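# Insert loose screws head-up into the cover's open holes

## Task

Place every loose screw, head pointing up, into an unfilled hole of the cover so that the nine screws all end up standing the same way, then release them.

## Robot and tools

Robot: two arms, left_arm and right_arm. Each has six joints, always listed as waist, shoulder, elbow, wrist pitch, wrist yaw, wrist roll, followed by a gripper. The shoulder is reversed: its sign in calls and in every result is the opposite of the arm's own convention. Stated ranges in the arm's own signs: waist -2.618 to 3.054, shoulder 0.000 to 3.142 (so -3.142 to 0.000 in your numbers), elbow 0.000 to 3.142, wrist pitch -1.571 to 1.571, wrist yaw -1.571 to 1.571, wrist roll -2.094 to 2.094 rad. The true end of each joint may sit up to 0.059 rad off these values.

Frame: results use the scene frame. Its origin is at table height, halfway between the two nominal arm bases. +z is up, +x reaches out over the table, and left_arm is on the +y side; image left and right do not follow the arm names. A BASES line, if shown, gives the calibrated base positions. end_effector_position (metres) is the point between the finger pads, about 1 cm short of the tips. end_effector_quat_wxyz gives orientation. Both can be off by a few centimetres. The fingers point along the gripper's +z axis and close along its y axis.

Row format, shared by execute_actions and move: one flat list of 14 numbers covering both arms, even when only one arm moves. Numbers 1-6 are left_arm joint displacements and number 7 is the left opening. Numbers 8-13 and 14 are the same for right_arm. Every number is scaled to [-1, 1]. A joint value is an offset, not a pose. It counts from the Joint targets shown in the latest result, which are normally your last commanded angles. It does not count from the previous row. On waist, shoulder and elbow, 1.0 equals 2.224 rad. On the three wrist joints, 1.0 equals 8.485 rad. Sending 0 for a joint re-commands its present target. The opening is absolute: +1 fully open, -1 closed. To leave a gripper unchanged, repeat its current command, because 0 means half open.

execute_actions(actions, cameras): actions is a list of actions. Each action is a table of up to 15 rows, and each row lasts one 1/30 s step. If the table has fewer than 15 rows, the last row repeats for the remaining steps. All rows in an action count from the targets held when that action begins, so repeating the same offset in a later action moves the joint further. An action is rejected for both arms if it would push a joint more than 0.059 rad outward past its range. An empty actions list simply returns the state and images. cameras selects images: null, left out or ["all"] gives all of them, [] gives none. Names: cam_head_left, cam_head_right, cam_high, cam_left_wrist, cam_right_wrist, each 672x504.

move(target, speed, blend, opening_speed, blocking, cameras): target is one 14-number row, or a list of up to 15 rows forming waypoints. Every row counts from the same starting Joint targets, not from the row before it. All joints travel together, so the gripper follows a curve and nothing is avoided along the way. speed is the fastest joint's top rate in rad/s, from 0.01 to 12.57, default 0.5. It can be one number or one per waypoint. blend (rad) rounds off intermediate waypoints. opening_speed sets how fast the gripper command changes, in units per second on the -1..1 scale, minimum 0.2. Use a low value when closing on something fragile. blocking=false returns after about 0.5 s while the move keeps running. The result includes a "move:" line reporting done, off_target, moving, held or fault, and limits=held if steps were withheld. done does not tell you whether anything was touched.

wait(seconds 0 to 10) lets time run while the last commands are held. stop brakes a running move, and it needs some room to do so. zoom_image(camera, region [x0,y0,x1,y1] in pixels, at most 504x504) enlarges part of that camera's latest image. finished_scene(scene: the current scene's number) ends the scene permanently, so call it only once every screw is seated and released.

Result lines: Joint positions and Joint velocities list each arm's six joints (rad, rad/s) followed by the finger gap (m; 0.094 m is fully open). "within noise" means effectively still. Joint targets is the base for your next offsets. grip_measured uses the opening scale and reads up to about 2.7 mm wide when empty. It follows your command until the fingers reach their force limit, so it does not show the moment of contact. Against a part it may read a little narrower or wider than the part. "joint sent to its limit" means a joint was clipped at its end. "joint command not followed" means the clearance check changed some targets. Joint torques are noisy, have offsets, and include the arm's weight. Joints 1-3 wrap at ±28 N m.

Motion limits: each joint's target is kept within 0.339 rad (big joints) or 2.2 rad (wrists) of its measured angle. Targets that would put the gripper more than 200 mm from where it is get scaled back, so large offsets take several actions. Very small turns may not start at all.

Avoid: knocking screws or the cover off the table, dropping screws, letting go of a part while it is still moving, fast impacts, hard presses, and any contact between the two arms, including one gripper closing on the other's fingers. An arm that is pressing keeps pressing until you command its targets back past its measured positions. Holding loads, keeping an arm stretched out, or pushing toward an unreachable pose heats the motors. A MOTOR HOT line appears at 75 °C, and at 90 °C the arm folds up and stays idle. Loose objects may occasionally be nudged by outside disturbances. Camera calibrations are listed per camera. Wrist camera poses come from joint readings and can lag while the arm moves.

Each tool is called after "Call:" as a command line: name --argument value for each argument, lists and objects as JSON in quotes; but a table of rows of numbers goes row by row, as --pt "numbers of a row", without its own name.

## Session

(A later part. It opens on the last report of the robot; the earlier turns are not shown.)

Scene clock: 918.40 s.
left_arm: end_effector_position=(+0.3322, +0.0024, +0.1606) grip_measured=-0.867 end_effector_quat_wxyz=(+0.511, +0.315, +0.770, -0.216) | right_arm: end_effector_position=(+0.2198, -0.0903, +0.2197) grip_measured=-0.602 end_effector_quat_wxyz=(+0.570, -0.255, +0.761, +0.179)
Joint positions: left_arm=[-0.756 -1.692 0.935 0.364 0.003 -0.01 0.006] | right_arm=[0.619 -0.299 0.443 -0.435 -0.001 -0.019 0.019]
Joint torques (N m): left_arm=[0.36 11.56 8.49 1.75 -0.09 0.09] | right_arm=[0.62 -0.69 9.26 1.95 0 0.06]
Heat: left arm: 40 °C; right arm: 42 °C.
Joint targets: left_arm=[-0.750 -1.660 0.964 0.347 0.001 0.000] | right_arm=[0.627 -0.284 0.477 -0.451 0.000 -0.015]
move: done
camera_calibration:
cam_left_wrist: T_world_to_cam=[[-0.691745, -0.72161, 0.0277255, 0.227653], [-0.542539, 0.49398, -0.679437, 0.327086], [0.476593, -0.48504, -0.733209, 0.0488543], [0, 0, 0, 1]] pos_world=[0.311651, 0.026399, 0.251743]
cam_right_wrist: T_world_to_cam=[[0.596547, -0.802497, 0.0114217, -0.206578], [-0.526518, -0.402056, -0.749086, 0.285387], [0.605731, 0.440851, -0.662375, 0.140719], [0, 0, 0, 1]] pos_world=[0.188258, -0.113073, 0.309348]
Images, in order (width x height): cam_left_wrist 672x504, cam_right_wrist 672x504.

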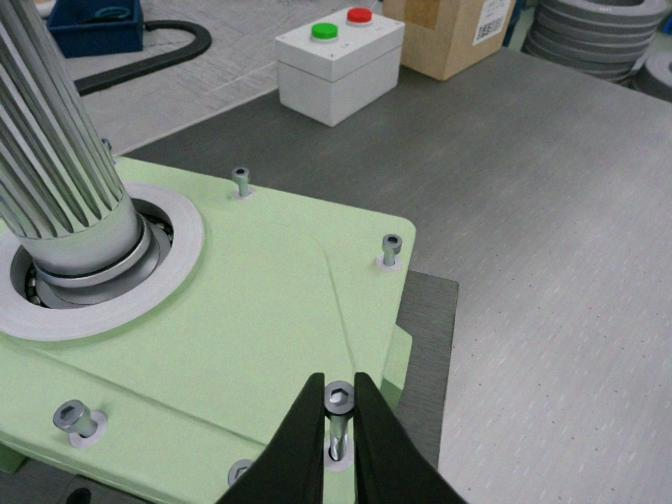

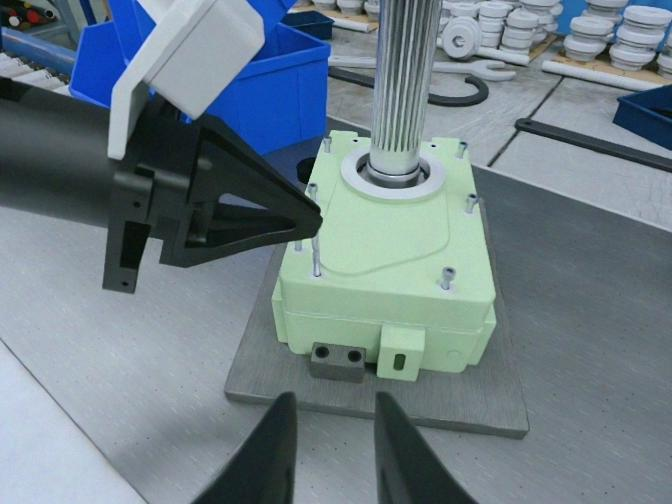

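Call:
move --target '[0.0007,-0.0301,-0.0225,0.0055,0,0,-1,0,0,0,0,0,0,-0.6]' --speed 0.06 --cameras '["cam_left_wrist","cam_right_wrist"]'

Call:
zoom_image --camera "cam_left_wrist" --region '[280, 370, 400, 490]'

Call:
zoom_image --camera "cam_right_wrist" --region '[290, 220, 350, 280]'

Scene clock: 934.07 s.
left_arm: end_effector_position=(+0.3337, +0.0010, +0.1601) grip_measured=-0.867 end_effector_quat_wxyz=(+0.516, +0.314, +0.767, -0.218) | right_arm: end_effector_position=(+0.2198, -0.0903, +0.2197) grip_measured=-0.602 end_effector_quat_wxyz=(+0.570, -0.255, +0.761, +0.179)
Joint positions: left_arm=[-0.756 -1.702 0.932 0.388 0.003 -0.01 0.006] | right_arm=[0.619 -0.299 0.443 -0.435 -0.001 -0.019 0.019]
Joint torques (N m): left_arm=[0.51 6.22 4.75 2.02 -0.06 0.08] | right_arm=[0.62 -0.68 9.26 1.96 0 0.06]
Heat: left arm: 40 °C; right arm: 42 °C.
Joint targets: left_arm=[-0.748 -1.727 0.914 0.394 0.001 0.000] | right_arm=[0.627 -0.284 0.477 -0.451 0.000 -0.015]
move: done
camera_calibration:
cam_left_wrist: T_world_to_cam=[[-0.691937, -0.721418, 0.0279144, 0.22759], [-0.536991, 0.488433, -0.687804, 0.327822], [0.48256, -0.490906, -0.72536, 0.0438732], [0, 0, 0, 1]] pos_world=[0.312344, 0.0256058, 0.250948]
cam_right_wrist: T_world_to_cam=[[0.596547, -0.802497, 0.0114217, -0.206578], [-0.526518, -0.402056, -0.749086, 0.285387], [0.605731, 0.440851, -0.662375, 0.140719], [0, 0, 0, 1]] pos_world=[0.188258, -0.113073, 0.309348]
Images, in order (width x height): cam_left_wrist 672x504, cam_right_wrist 672x504.

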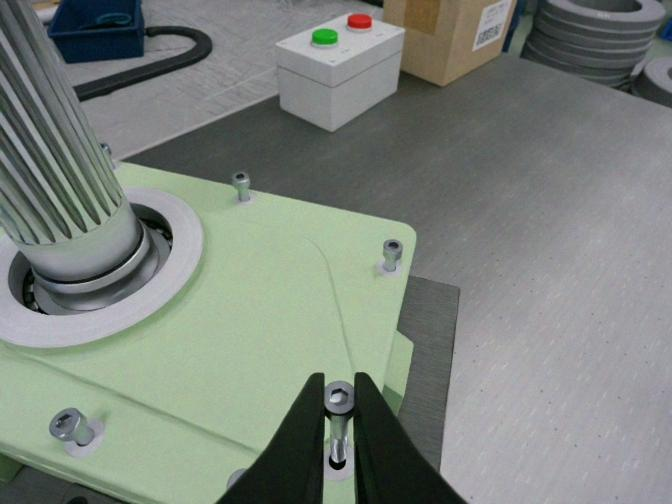

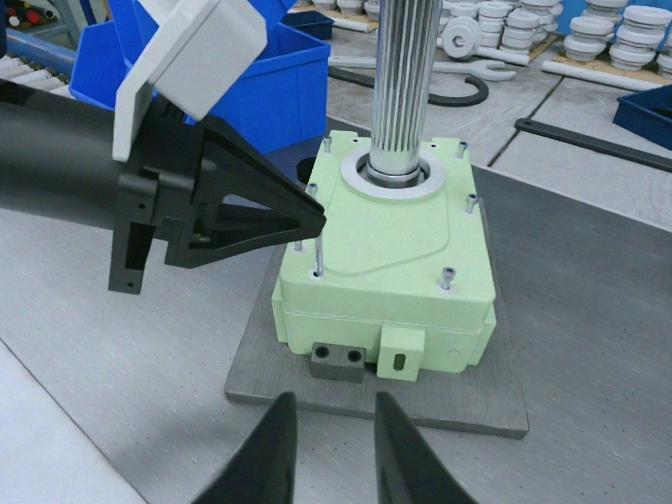

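Scaled by 4.200 from the camera's 672x504 image, which has a finer 960x720 frame.

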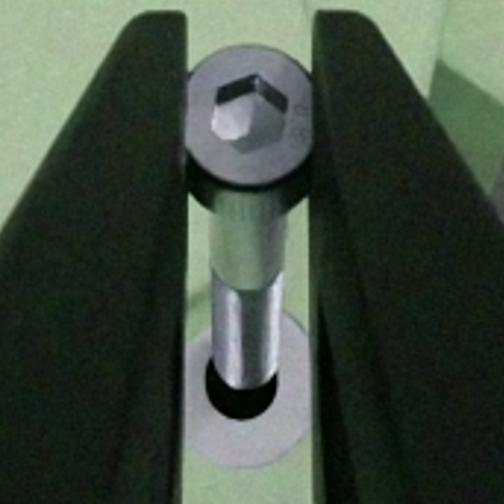

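Scaled by 8.400 from the camera's 672x504 image, which has a finer 960x720 frame.

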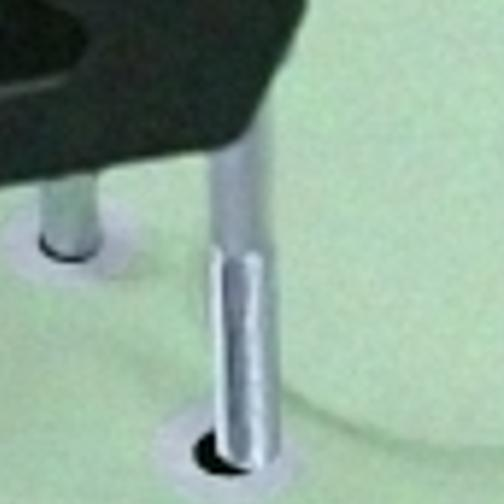

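Call:
move --target '[0.0003,0.0326,0.0180,-0.0052,0,0,-1,0,0,0,0,0,0,-0.6]' --speed 0.06 --cameras '["cam_left_wrist","cam_right_wrist"]'

Call:
zoom_image --camera "cam_left_wrist" --region '[280, 370, 400, 490]'

Call:
zoom_image --camera "cam_right_wrist" --region '[290, 220, 350, 280]'

Scene clock: 956.40 s.
left_arm: end_effector_position=(+0.3320, +0.0032, +0.1621) grip_measured=-0.867 end_effector_quat_wxyz=(+0.513, +0.314, +0.769, -0.216) | right_arm: end_effector_position=(+0.2198, -0.0903, +0.2197) grip_measured=-0.602 end_effector_quat_wxyz=(+0.570, -0.255, +0.761, +0.179)
Joint positions: left_arm=[-0.755 -1.687 0.932 0.366 0.003 -0.01 0.006] | right_arm=[0.619 -0.299 0.443 -0.435 -0.001 -0.019 0.019]
Joint torques (N m): left_arm=[0.54 11.66 8.03 1.79 -0.02 0.08] | right_arm=[0.62 -0.68 9.26 1.95 0 0.05]
Heat: left arm: 39 °C; right arm: 42 °C.
Joint targets: left_arm=[-0.748 -1.654 0.954 0.350 0.001 0.000] | right_arm=[0.627 -0.284 0.477 -0.451 0.000 -0.015]
move: done
camera_calibration:
cam_left_wrist: T_world_to_cam=[[-0.691213, -0.722115, 0.0278325, 0.227812], [-0.540919, 0.491464, -0.682546, 0.327622], [0.479198, -0.48684, -0.730312, 0.0491137], [0, 0, 0, 1]] pos_world=[0.311148, 0.0274022, 0.253145]
cam_right_wrist: T_world_to_cam=[[0.596547, -0.802497, 0.0114217, -0.206578], [-0.526518, -0.402056, -0.749086, 0.285387], [0.605731, 0.440851, -0.662375, 0.140719], [0, 0, 0, 1]] pos_world=[0.188258, -0.113073, 0.309348]
Images, in order (width x height): cam_left_wrist 672x504, cam_right_wrist 672x504.

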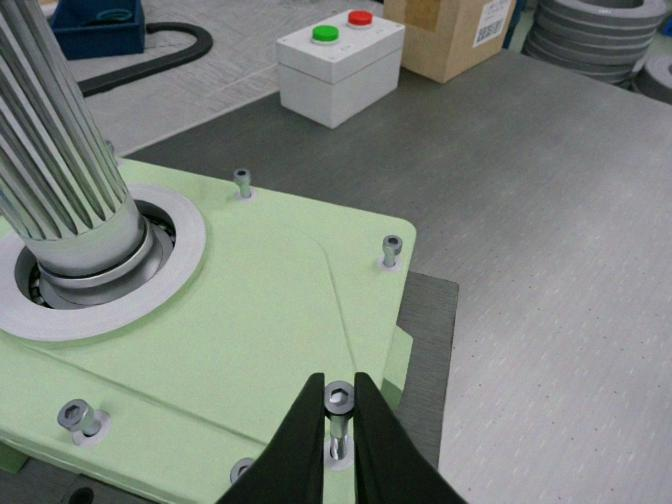

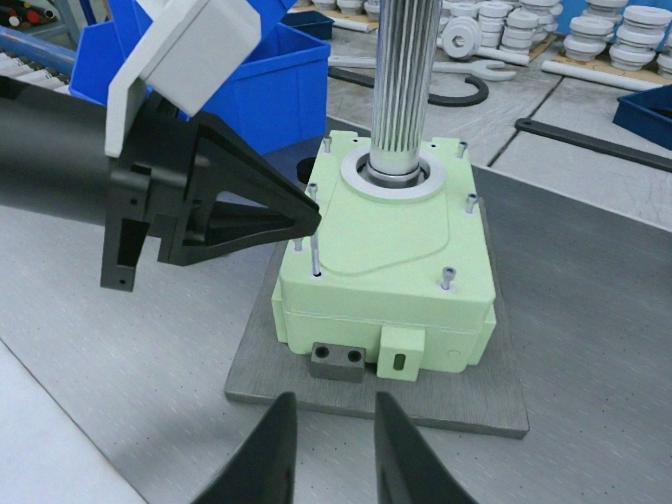

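Scaled by 4.200 from the camera's 672x504 image, which has a finer 960x720 frame.

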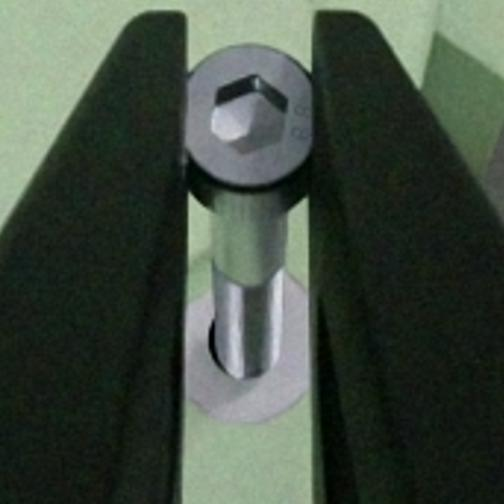

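Scaled by 8.400 from the camera's 672x504 image, which has a finer 960x720 frame.

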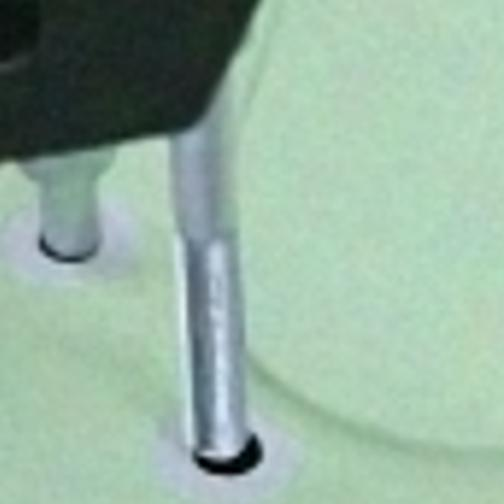

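Call:
move --target '[0.0009,-0.0297,0,0.0031,0,0,-1,0,0,0,0,0,0,-0.6]' --speed 0.06 --cameras '["cam_left_wrist","cam_right_wrist"]'

Call:
zoom_image --camera "cam_left_wrist" --region '[280, 370, 400, 490]'

Call:
zoom_image --camera "cam_right_wrist" --region '[290, 220, 350, 280]'

Scene clock: 974.10 s.
left_arm: end_effector_position=(+0.3337, +0.0034, +0.1602) grip_measured=-0.867 end_effector_quat_wxyz=(+0.513, +0.313, +0.769, -0.216) | right_arm: end_effector_position=(+0.2198, -0.0903, +0.2197) grip_measured=-0.602 end_effector_quat_wxyz=(+0.570, -0.255, +0.761, +0.179)
Joint positions: left_arm=[-0.752 -1.695 0.932 0.374 0.003 -0.01 0.006] | right_arm=[0.619 -0.299 0.443 -0.435 -0.001 -0.019 0.019]
Joint torques (N m): left_arm=[0.49 6.22 7.92 1.95 -0.05 0.07] | right_arm=[0.62 -0.69 9.26 1.95 0 0.06]
Heat: left arm: 39 °C; right arm: 42 °C.
Joint targets: left_arm=[-0.746 -1.720 0.954 0.376 0.001 0.000] | right_arm=[0.627 -0.284 0.477 -0.451 0.000 -0.015]
move: done
camera_calibration:
cam_left_wrist: T_world_to_cam=[[-0.68926, -0.72398, 0.0278278, 0.228486], [-0.542245, 0.490005, -0.682544, 0.327594], [0.480512, -0.485539, -0.730315, 0.0465634], [0, 0, 0, 1]] pos_world=[0.312748, 0.0275045, 0.251245]
cam_right_wrist: T_world_to_cam=[[0.596547, -0.802497, 0.0114217, -0.206578], [-0.526518, -0.402056, -0.749086, 0.285387], [0.605731, 0.440851, -0.662375, 0.140719], [0, 0, 0, 1]] pos_world=[0.188258, -0.113073, 0.309348]
Images, in order (width x height): cam_left_wrist 672x504, cam_right_wrist 672x504.

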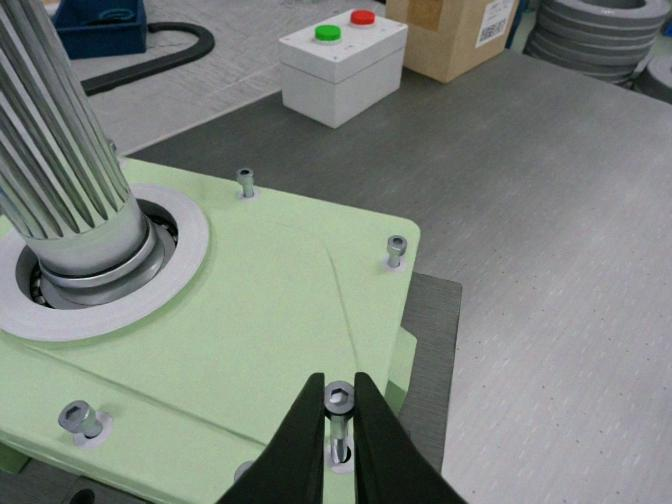

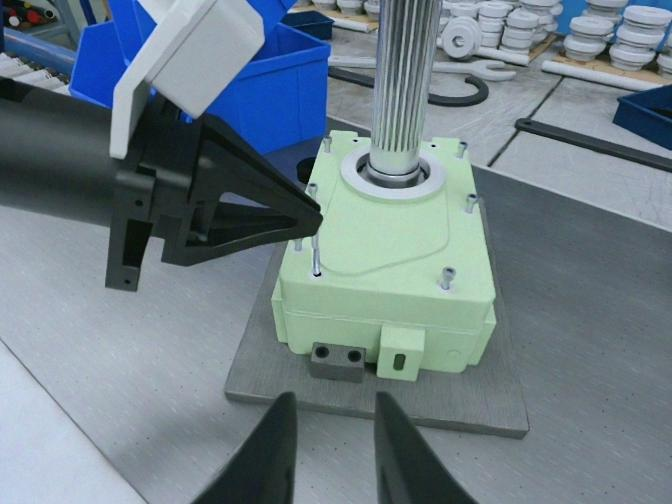

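Scaled by 4.200 from the camera's 672x504 image, which has a finer 960x720 frame.

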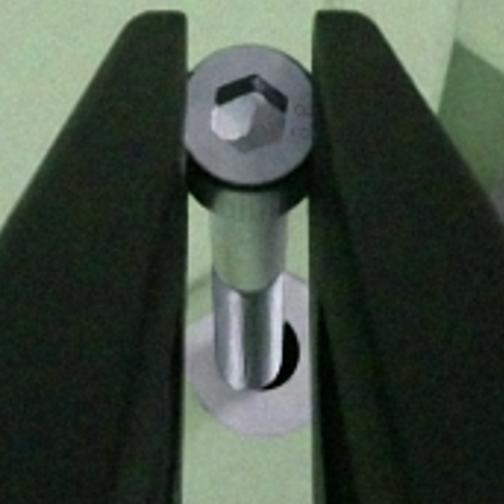

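Scaled by 8.400 from the camera's 672x504 image, which has a finer 960x720 frame.

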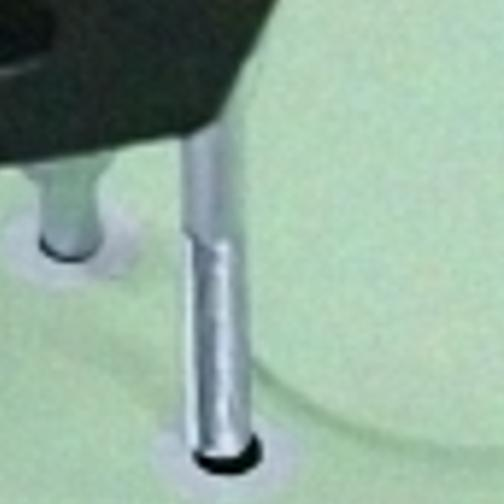

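Call:
move --pt "0 0.0288 0.0009 0 0 0 -1 0 0 0 0 0 0 -0.6" --pt "-0.0063 0.0288 0.0009 0 0 0 -1 0 0 0 0 0 0 -0.6" --speed 0.06 --cameras '["cam_left_wrist","cam_right_wrist"]'

Call:
zoom_image --camera "cam_left_wrist" --region '[280, 370, 400, 490]'

Call:
zoom_image --camera "cam_right_wrist" --region '[290, 220, 350, 280]'

Scene clock: 998.13 s.
left_arm: end_effector_position=(+0.3335, +0.0035, +0.1627) grip_measured=-0.867 end_effector_quat_wxyz=(+0.515, +0.312, +0.768, -0.217) | right_arm: end_effector_position=(+0.2198, -0.0903, +0.2197) grip_measured=-0.602 end_effector_quat_wxyz=(+0.570, -0.255, +0.761, +0.179)
Joint positions: left_arm=[-0.752 -1.69 0.932 0.374 0.003 -0.01 0.006] | right_arm=[0.619 -0.299 0.443 -0.435 -0.001 -0.019 0.019]
Joint torques (N m): left_arm=[-0.57 11.63 8.1 1.96 -0.04 0.07] | right_arm=[0.64 -0.69 9.26 1.95 0 0.06]
Heat: left arm: 40 °C; right arm: 42 °C.
Joint targets: left_arm=[-0.760 -1.656 0.956 0.376 0.001 0.000] | right_arm=[0.627 -0.284 0.477 -0.451 0.000 -0.015]
move: done
camera_calibration:
cam_left_wrist: T_world_to_cam=[[-0.689369, -0.723875, 0.0278574, 0.228463], [-0.539629, 0.487491, -0.686406, 0.328879], [0.483292, -0.48822, -0.726685, 0.0470178], [0, 0, 0, 1]] pos_world=[0.312245, 0.0280076, 0.253547]
cam_right_wrist: T_world_to_cam=[[0.596547, -0.802497, 0.0114217, -0.206578], [-0.526518, -0.402056, -0.749086, 0.285387], [0.605731, 0.440851, -0.662375, 0.140719], [0, 0, 0, 1]] pos_world=[0.188258, -0.113073, 0.309348]
Images, in order (width x height): cam_left_wrist 672x504, cam_right_wrist 672x504.

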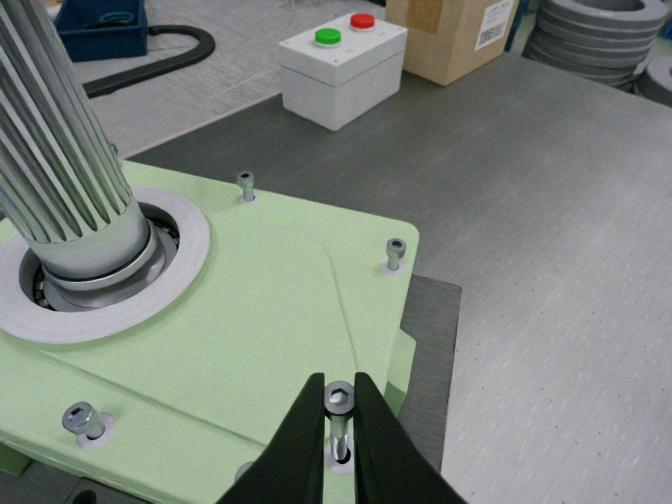

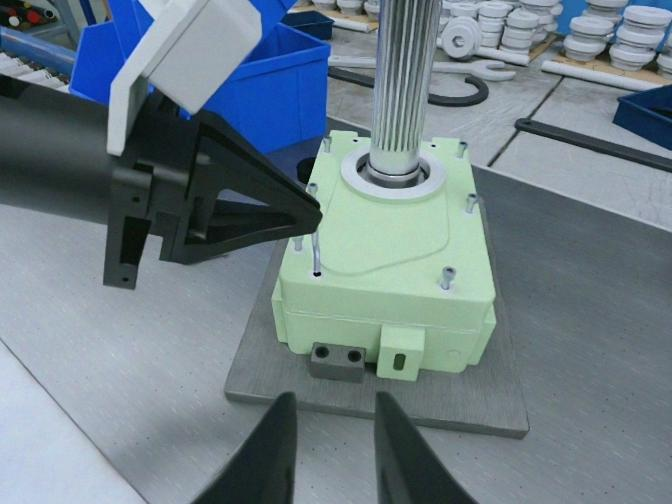

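Scaled by 4.200 from the camera's 672x504 image, which has a finer 960x720 frame.

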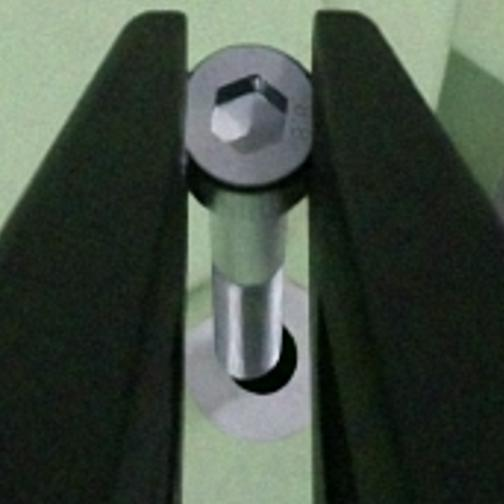

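Scaled by 8.400 from the camera's 672x504 image, which has a finer 960x720 frame.

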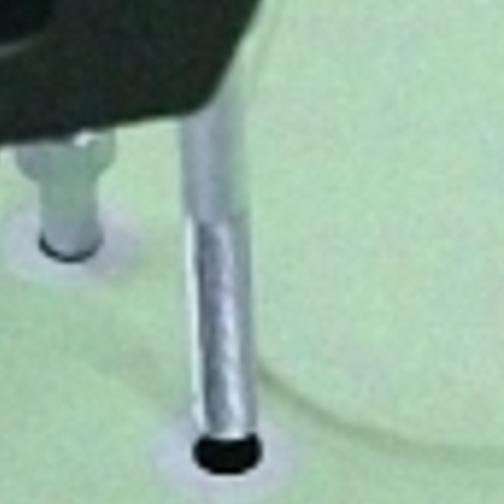

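Call:
move --pt "-0.0011 0 0 0 0 0 -1 0 0 0 0 0 0 -0.6" --pt "-0.0011 -0.0304 0 0.0001 0 0 -1 0 0 0 0 0 0 -0.6" --speed 0.06 --cameras '["cam_left_wrist","cam_right_wrist"]'

Call:
zoom_image --camera "cam_left_wrist" --region '[280, 370, 400, 490]'

Call:
zoom_image --camera "cam_right_wrist" --region '[290, 220, 350, 280]'

Scene clock: 1016.47 s.
left_arm: end_effector_position=(+0.3327, +0.0014, +0.1600) grip_measured=-0.867 end_effector_quat_wxyz=(+0.514, +0.314, +0.768, -0.217) | right_arm: end_effector_position=(+0.2198, -0.0903, +0.2197) grip_measured=-0.602 end_effector_quat_wxyz=(+0.570, -0.255, +0.761, +0.179)
Joint positions: left_arm=[-0.757 -1.698 0.933 0.378 0.003 -0.01 0.006] | right_arm=[0.619 -0.299 0.443 -0.435 -0.001 -0.019 0.019]
Joint torques (N m): left_arm=[-0.54 6.17 7.97 1.94 -0.04 0.09] | right_arm=[0.64 -0.68 9.28 1.95 0 0.05]
Heat: left arm: 40 °C; right arm: 42 °C.
Joint targets: left_arm=[-0.762 -1.724 0.956 0.377 0.001 0.000] | right_arm=[0.627 -0.284 0.477 -0.451 0.000 -0.015]
move: done
camera_calibration:
cam_left_wrist: T_world_to_cam=[[-0.692369, -0.721005, 0.0278804, 0.227449], [-0.539256, 0.491393, -0.683912, 0.327126], [0.479404, -0.488555, -0.729031, 0.046173], [0, 0, 0, 1]] pos_world=[0.311748, 0.025802, 0.251046]
cam_right_wrist: T_world_to_cam=[[0.596547, -0.802497, 0.0114217, -0.206578], [-0.526518, -0.402056, -0.749086, 0.285387], [0.605731, 0.440851, -0.662375, 0.140719], [0, 0, 0, 1]] pos_world=[0.188258, -0.113073, 0.309348]
Images, in order (width x height): cam_left_wrist 672x504, cam_right_wrist 672x504.

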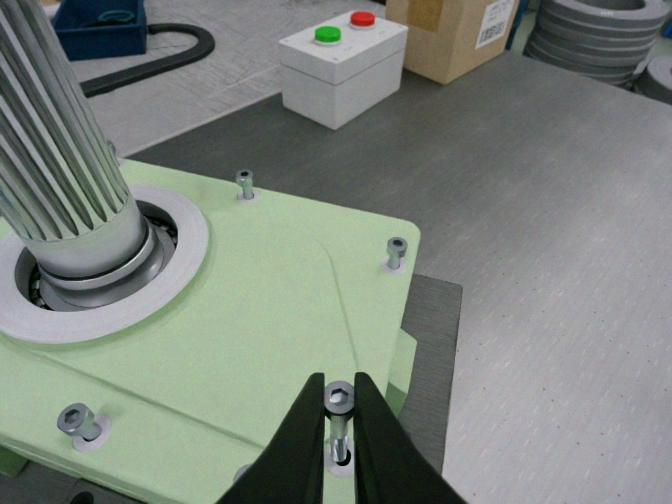

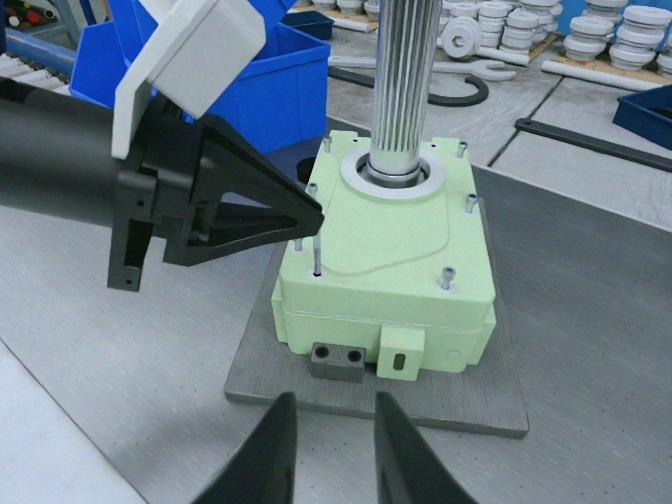

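Scaled by 4.200 from the camera's 672x504 image, which has a finer 960x720 frame.

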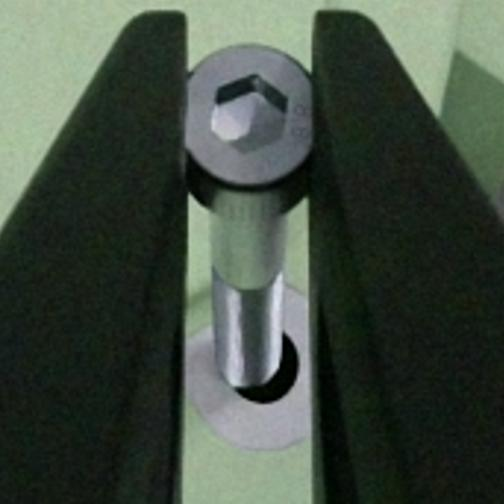

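Scaled by 8.400 from the camera's 672x504 image, which has a finer 960x720 frame.

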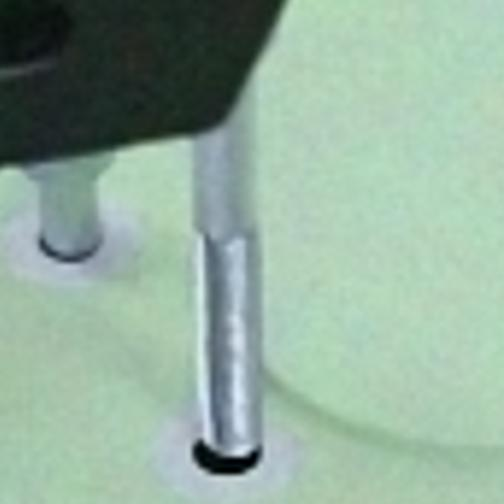

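Call:
move --pt "0 0.0295 0 0 0 0 -1 0 0 0 0 0 0 -0.6" --pt "-0.0025 0.0295 0 0 0 0 -1 0 0 0 0 0 0 -0.6" --speed 0.06 --cameras '["cam_left_wrist","cam_right_wrist"]'

Call:
zoom_image --camera "cam_left_wrist" --region '[280, 370, 400, 490]'

Call:
zoom_image --camera "cam_right_wrist" --region '[290, 220, 350, 280]'

Scene clock: 1036.70 s.
left_arm: end_effector_position=(+0.3306, -0.0003, +0.1630) grip_measured=-0.867 end_effector_quat_wxyz=(+0.515, +0.316, +0.766, -0.219) | right_arm: end_effector_position=(+0.2198, -0.0903, +0.2197) grip_measured=-0.602 end_effector_quat_wxyz=(+0.570, -0.255, +0.761, +0.179)
Joint positions: left_arm=[-0.762 -1.692 0.933 0.378 0.003 -0.01 0.006] | right_arm=[0.619 -0.299 0.443 -0.435 -0.001 -0.019 0.019]
Joint torques (N m): left_arm=[-0.43 11.69 8.03 1.96 -0.03 0.08] | right_arm=[0.62 -0.68 9.26 1.96 0 0.05]
Heat: left arm: 41 °C; right arm: 42 °C.
Joint targets: left_arm=[-0.768 -1.658 0.956 0.377 0.001 0.000] | right_arm=[0.627 -0.284 0.477 -0.451 0.000 -0.015]
move: done
camera_calibration:
cam_left_wrist: T_world_to_cam=[[-0.696304, -0.717202, 0.0279648, 0.225946], [-0.533691, 0.491301, -0.68833, 0.327671], [0.479932, -0.494211, -0.724859, 0.0476254], [0, 0, 0, 1]] pos_world=[0.309345, 0.0246012, 0.253749]
cam_right_wrist: T_world_to_cam=[[0.596547, -0.802497, 0.0114217, -0.206578], [-0.526518, -0.402056, -0.749086, 0.285387], [0.605731, 0.440851, -0.662375, 0.140719], [0, 0, 0, 1]] pos_world=[0.188258, -0.113073, 0.309348]
Images, in order (width x height): cam_left_wrist 672x504, cam_right_wrist 672x504.

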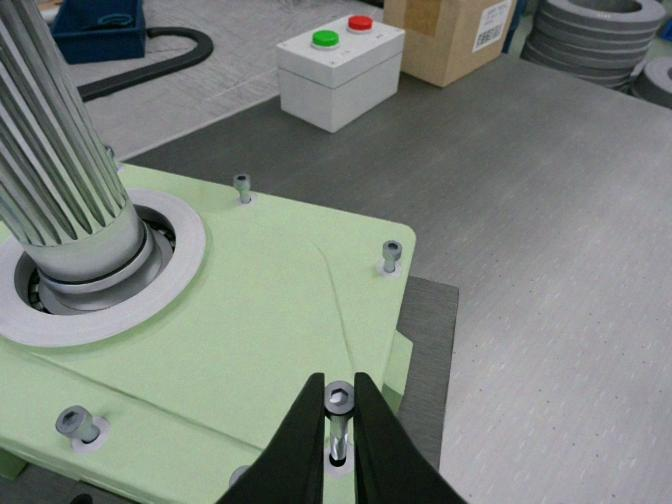

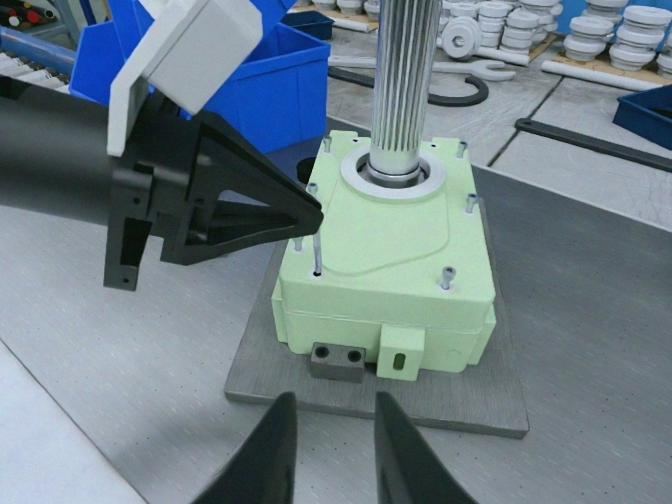

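Scaled by 4.200 from the camera's 672x504 image, which has a finer 960x720 frame.

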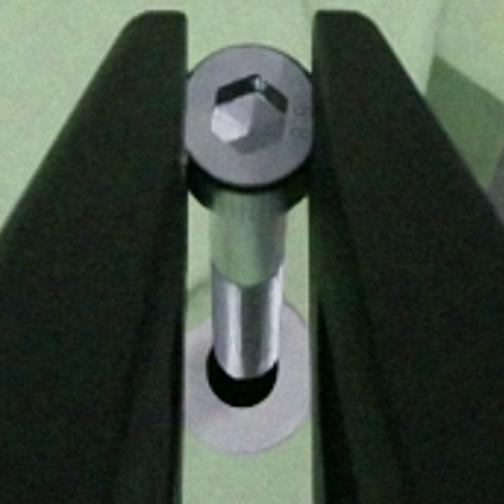

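Scaled by 8.400 from the camera's 672x504 image, which has a finer 960x720 frame.

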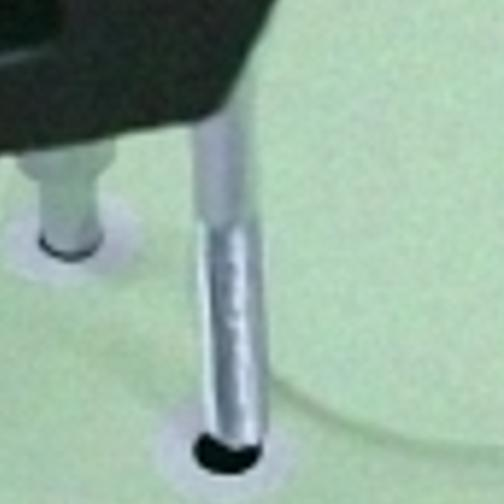

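Call:
move --target '[0,-0.0310,0.0009,-0.0028,0,0,-1,0,0,0,0,0,0,-0.6]' --speed 0.06 --cameras '["cam_left_wrist","cam_right_wrist"]'

Call:
zoom_image --camera "cam_left_wrist" --region '[280, 370, 400, 490]'

Call:
zoom_image --camera "cam_right_wrist" --region '[290, 220, 350, 280]'

Scene clock: 1055.93 s.
left_arm: end_effector_position=(+0.3304, -0.0001, +0.1537) grip_measured=-0.867 end_effector_quat_wxyz=(+0.506, +0.318, +0.772, -0.216) | right_arm: end_effector_position=(+0.2198, -0.0903, +0.2197) grip_measured=-0.602 end_effector_quat_wxyz=(+0.570, -0.255, +0.761, +0.179)
Joint positions: left_arm=[-0.762 -1.707 0.933 0.369 0.003 -0.01 0.006] | right_arm=[0.619 -0.299 0.443 -0.435 -0.001 -0.019 0.019]
Joint torques (N m): left_arm=[-0.46 6.71 8.17 1.77 -0.07 0.05] | right_arm=[0.64 -0.69 9.26 1.95 0 0.05]
Heat: left arm: 41 °C; right arm: 42 °C.
Joint targets: left_arm=[-0.768 -1.728 0.958 0.353 0.001 0.000] | right_arm=[0.627 -0.284 0.477 -0.451 0.000 -0.015]
move: done
camera_calibration:
cam_left_wrist: T_world_to_cam=[[-0.695838, -0.717672, 0.0275023, 0.226134], [-0.545188, 0.502898, -0.670719, 0.322247], [0.467525, -0.481705, -0.741202, 0.047652], [0, 0, 0, 1]] pos_world=[0.310759, 0.0231868, 0.245238]
cam_right_wrist: T_world_to_cam=[[0.596547, -0.802497, 0.0114217, -0.206578], [-0.526518, -0.402056, -0.749086, 0.285387], [0.605731, 0.440851, -0.662375, 0.140719], [0, 0, 0, 1]] pos_world=[0.188258, -0.113073, 0.309348]
Images, in order (width x height): cam_left_wrist 672x504, cam_right_wrist 672x504.

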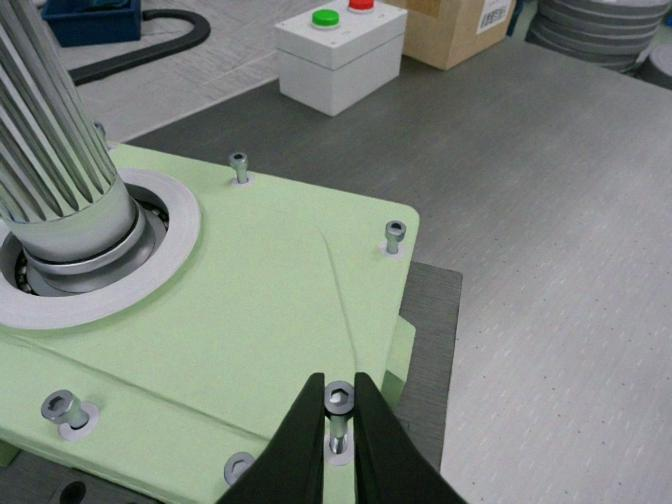

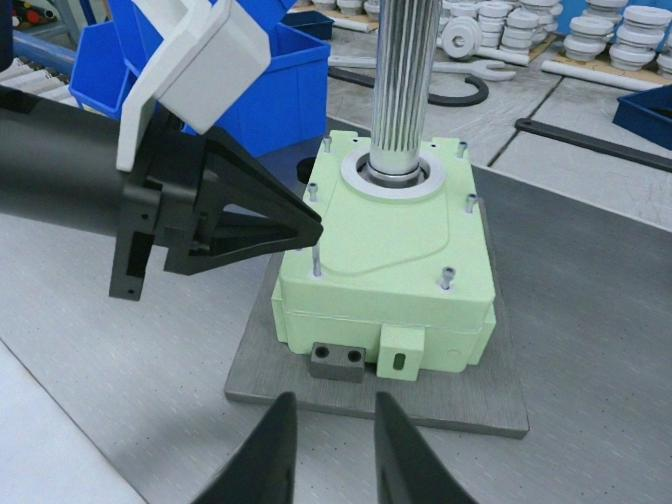

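Scaled by 4.200 from the camera's 672x504 image, which has a finer 960x720 frame.

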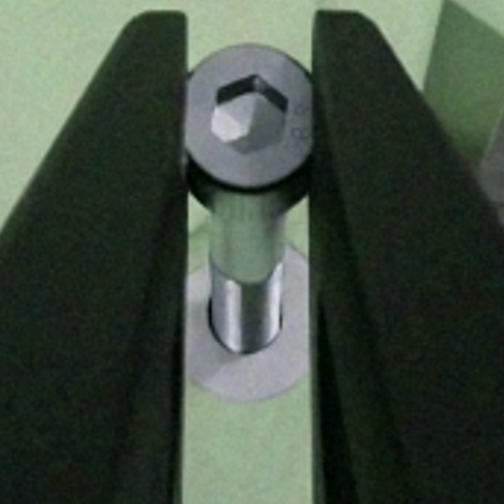

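Scaled by 8.400 from the camera's 672x504 image, which has a finer 960x720 frame.

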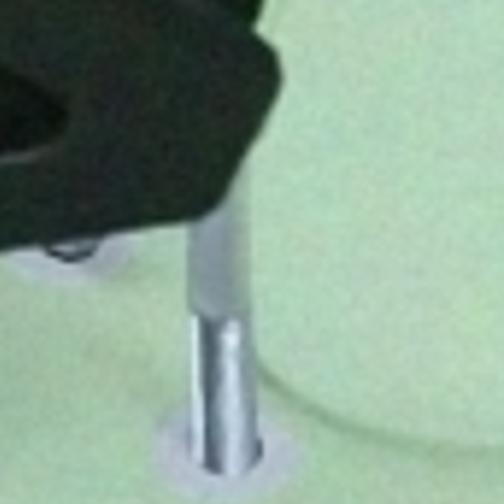

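Call:
move --pt "0 0 -0.0165 0.0028 0 0 -1 0 0 0 0 0 0 -0.6" --pt "0 -0.0153 -0.0355 0.0133 0 0 -1 0 0 0 0 0 0 -0.6" --speed 0.06 --cameras '["cam_left_wrist","cam_right_wrist"]'

Call:
zoom_image --camera "cam_right_wrist" --region '[290, 220, 350, 280]'

Scene clock: 1068.97 s.
left_arm: end_effector_position=(+0.3304, -0.0001, +0.1401) grip_measured=-0.867 end_effector_quat_wxyz=(+0.510, +0.317, +0.769, -0.217) | right_arm: end_effector_position=(+0.2198, -0.0903, +0.2197) grip_measured=-0.602 end_effector_quat_wxyz=(+0.570, -0.255, +0.761, +0.179)
Joint positions: left_arm=[-0.762 -1.739 0.895 0.45 0.003 -0.01 0.006] | right_arm=[0.619 -0.299 0.443 -0.435 -0.001 -0.019 0.019]
Joint torques (N m): left_arm=[-0.44 6.54 4.72 2.11 -0.04 0.11] | right_arm=[0.64 -0.68 9.26 1.95 0 0.05]
Heat: left arm: 40 °C; right arm: 42 °C.
Joint targets: left_arm=[-0.768 -1.761 0.879 0.466 0.001 0.000] | right_arm=[0.627 -0.284 0.477 -0.451 0.000 -0.015]
move: done
camera_calibration:
cam_left_wrist: T_world_to_cam=[[-0.696053, -0.717457, 0.0276717, 0.226556], [-0.539917, 0.497626, -0.678865, 0.31246], [0.473286, -0.487466, -0.733741, 0.0347453], [0, 0, 0, 1]] pos_world=[0.309953, 0.0239933, 0.231343]
cam_right_wrist: T_world_to_cam=[[0.596547, -0.802497, 0.0114217, -0.206578], [-0.526518, -0.402056, -0.749086, 0.285387], [0.605731, 0.440851, -0.662375, 0.140719], [0, 0, 0, 1]] pos_world=[0.188258, -0.113073, 0.309348]
Images, in order (width x height): cam_left_wrist 672x504, cam_right_wrist 672x504.

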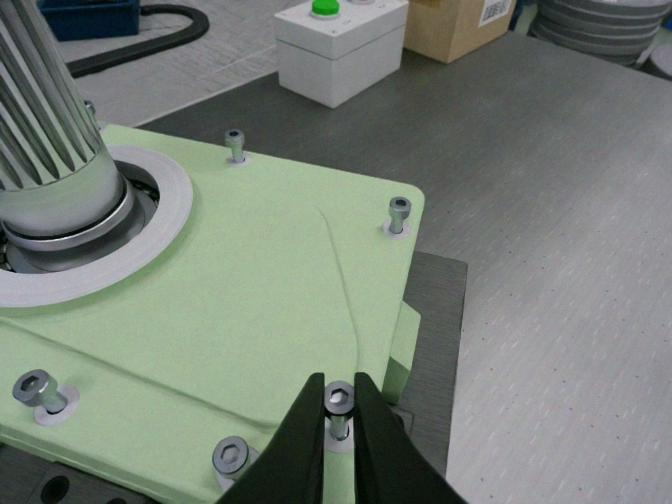

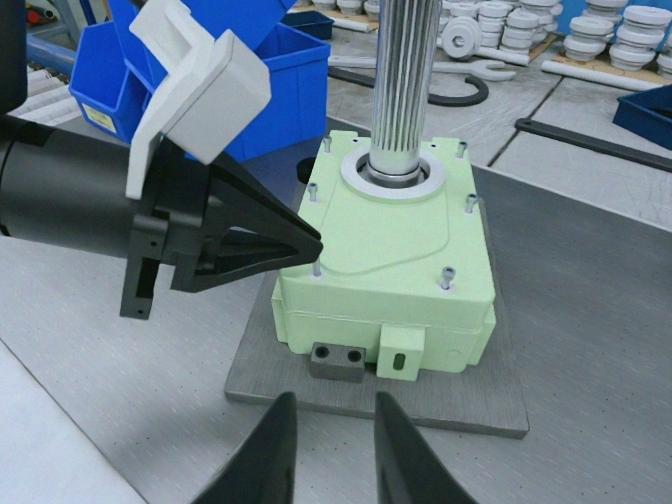

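Scaled by 8.400 from the camera's 672x504 image, which has a finer 960x720 frame.

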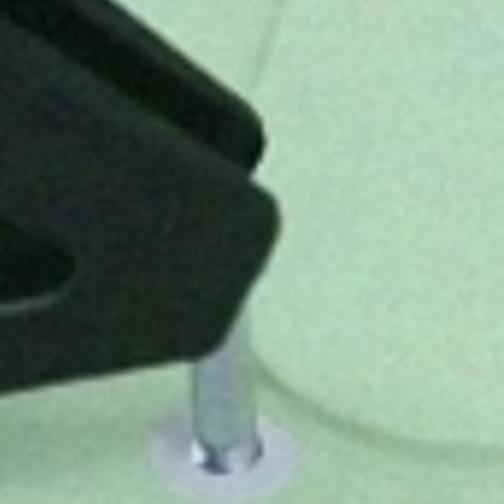

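Call:
move --target '[0,0,0,0,0,0,-0.72,0,0,0,0,0,0,-0.6]' --opening_speed 0.3 --cameras '["cam_left_wrist","cam_right_wrist"]'

Call:
move --pt "0 0 0 0 0 0 -0.6 0 0 0 0 0 0 -0.6" --pt "0 0.0595 0.0553 -0.0227 0 0 -0.6 0 0 0 0 0 0 -0.6" --speed 0.15 --opening_speed 0.5

Call:
zoom_image --camera "cam_right_wrist" --region '[250, 130, 500, 330]'

Scene clock: 1083.17 s.
left_arm: end_effector_position=(+0.3304, -0.0001, +0.1402) grip_measured=-0.723 end_effector_quat_wxyz=(+0.511, +0.317, +0.769, -0.218) | right_arm: end_effector_position=(+0.2198, -0.0903, +0.2197) grip_measured=-0.602 end_effector_quat_wxyz=(+0.570, -0.255, +0.761, +0.179)
Joint positions: left_arm=[-0.762 -1.739 0.894 0.451 0.003 -0.01 0.013] | right_arm=[0.619 -0.299 0.443 -0.435 -0.001 -0.019 0.019]
Joint torques (N m): left_arm=[-0.64 6.56 4.6 2.12 -0.05 0.06] | right_arm=[0.62 -0.69 9.26 1.96 0 0.06]
Heat: left arm: 41 °C; right arm: 42 °C.
Joint targets: left_arm=[-0.768 -1.761 0.879 0.466 0.001 0.000] | right_arm=[0.627 -0.284 0.477 -0.451 0.000 -0.015]
move: done
camera_calibration:
cam_left_wrist: T_world_to_cam=[[-0.696076, -0.717434, 0.0276892, 0.226559], [-0.539357, 0.497066, -0.67972, 0.312497], [0.473891, -0.488071, -0.732949, 0.0343901], [0, 0, 0, 1]] pos_world=[0.309952, 0.023994, 0.231343]
cam_right_wrist: T_world_to_cam=[[0.596547, -0.802497, 0.0114217, -0.206578], [-0.526518, -0.402056, -0.749086, 0.285387], [0.605731, 0.440851, -0.662375, 0.140719], [0, 0, 0, 1]] pos_world=[0.188258, -0.113073, 0.309348]
Images, in order (width x height): cam_left_wrist 672x504, cam_right_wrist 672x504.

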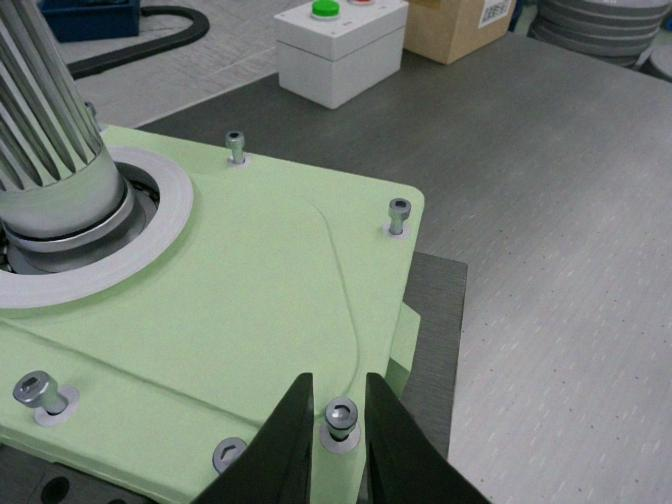

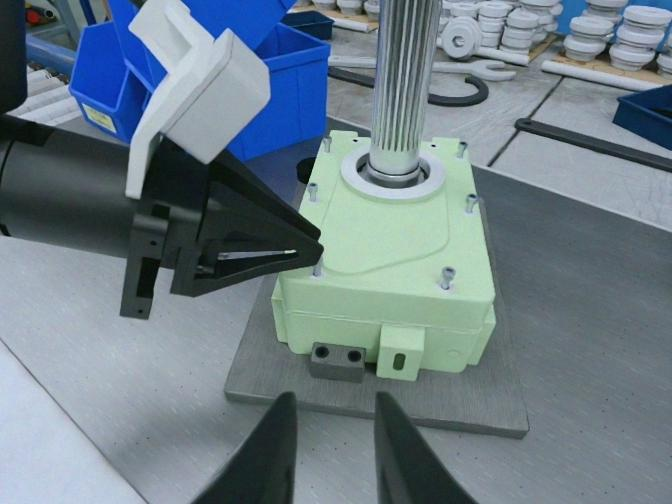

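Scene clock: 1085.60 s.
left_arm: end_effector_position=(+0.3300, +0.0003, +0.1783) grip_measured=-0.603 end_effector_quat_wxyz=(+0.511, +0.317, +0.769, -0.218) | right_arm: end_effector_position=(+0.2198, -0.0903, +0.2197) grip_measured=-0.602 end_effector_quat_wxyz=(+0.570, -0.255, +0.761, +0.179)
Joint positions: left_arm=[-0.762 -1.659 0.976 0.291 0.003 -0.01 0.019] | right_arm=[0.619 -0.299 0.443 -0.435 -0.001 -0.019 0.019]
Joint torques (N m): left_arm=[-0.42 11.19 8.54 1.76 -0.05 0.06] | right_arm=[0.62 -0.69 9.26 1.95 0.01 0.06]
Heat: left arm: 40 °C; right arm: 42 °C.
Joint targets: left_arm=[-0.768 -1.629 1.002 0.273 0.001 0.000] | right_arm=[0.627 -0.284 0.477 -0.451 0.000 -0.015]
move: done
camera_calibration:
cam_left_wrist: T_world_to_cam=[[-0.696053, -0.717454, 0.0277479, 0.22549], [-0.539042, 0.496653, -0.680271, 0.338041], [0.474282, -0.488462, -0.732435, 0.0624508], [0, 0, 0, 1]] pos_world=[0.309552, 0.0243946, 0.269444]
cam_right_wrist: T_world_to_cam=[[0.596547, -0.802497, 0.0114217, -0.206578], [-0.526518, -0.402056, -0.749086, 0.285387], [0.605731, 0.440851, -0.662375, 0.140719], [0, 0, 0, 1]] pos_world=[0.188258, -0.113073, 0.309348]

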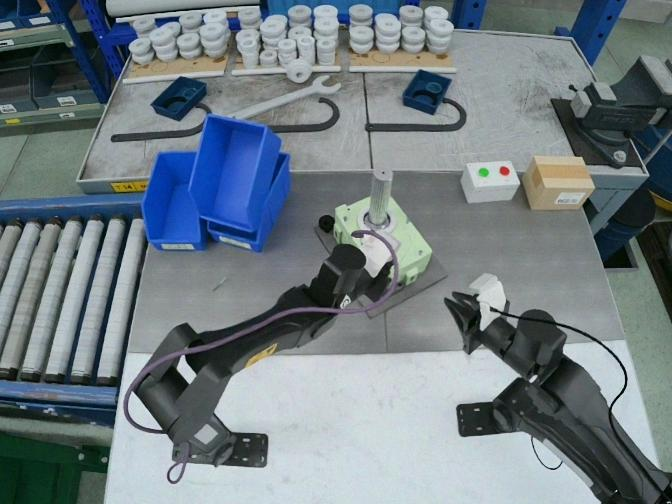

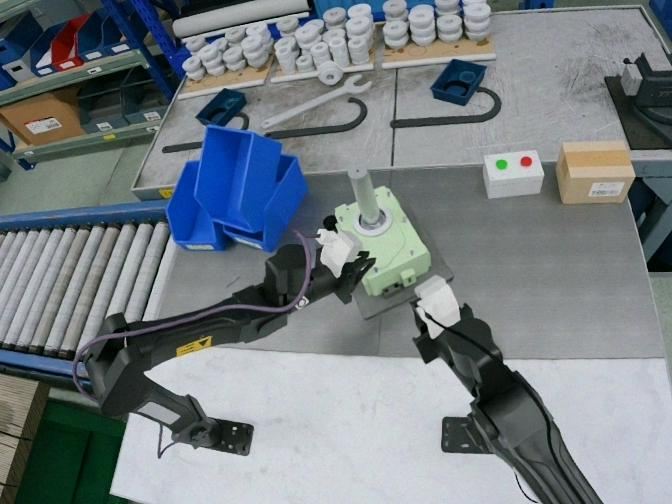

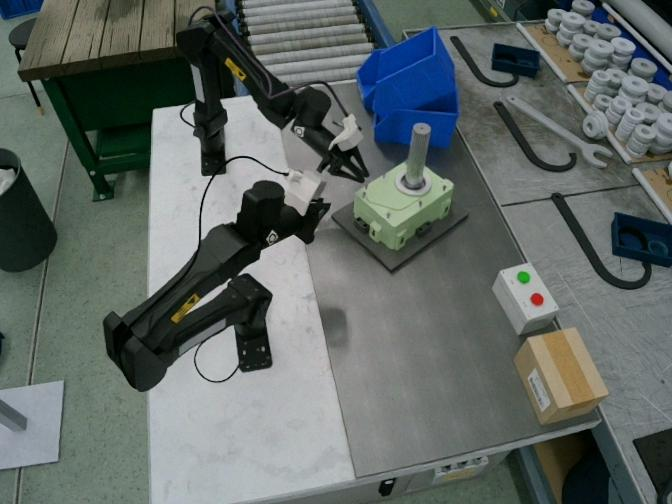

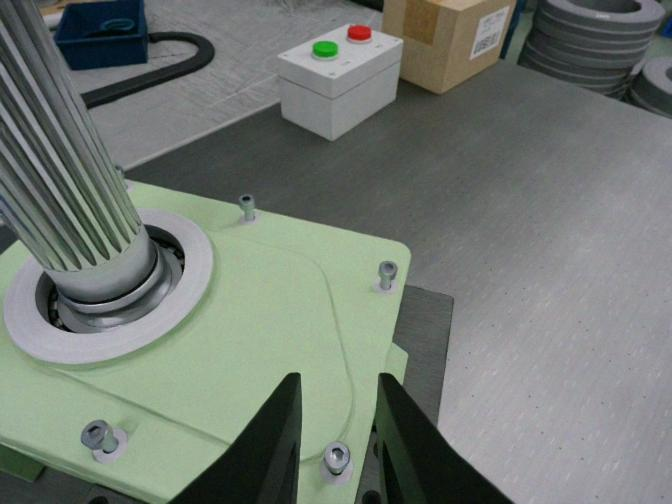

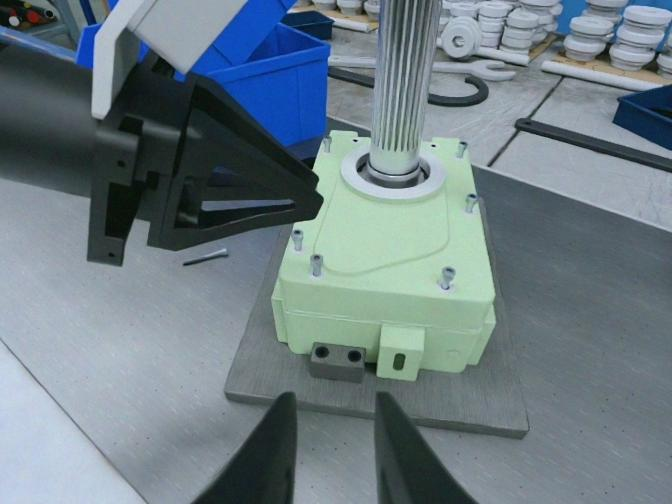

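Scaled by 2.016 from the camera's 672x504 image, which has a finer 960x720 frame.

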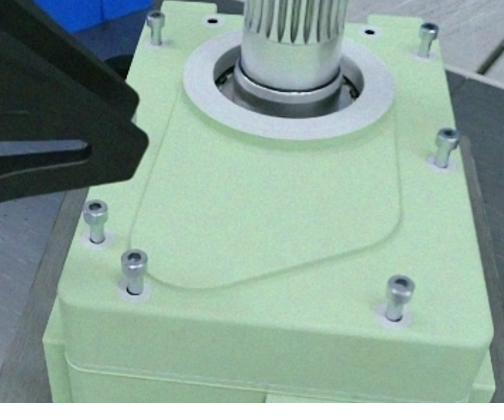

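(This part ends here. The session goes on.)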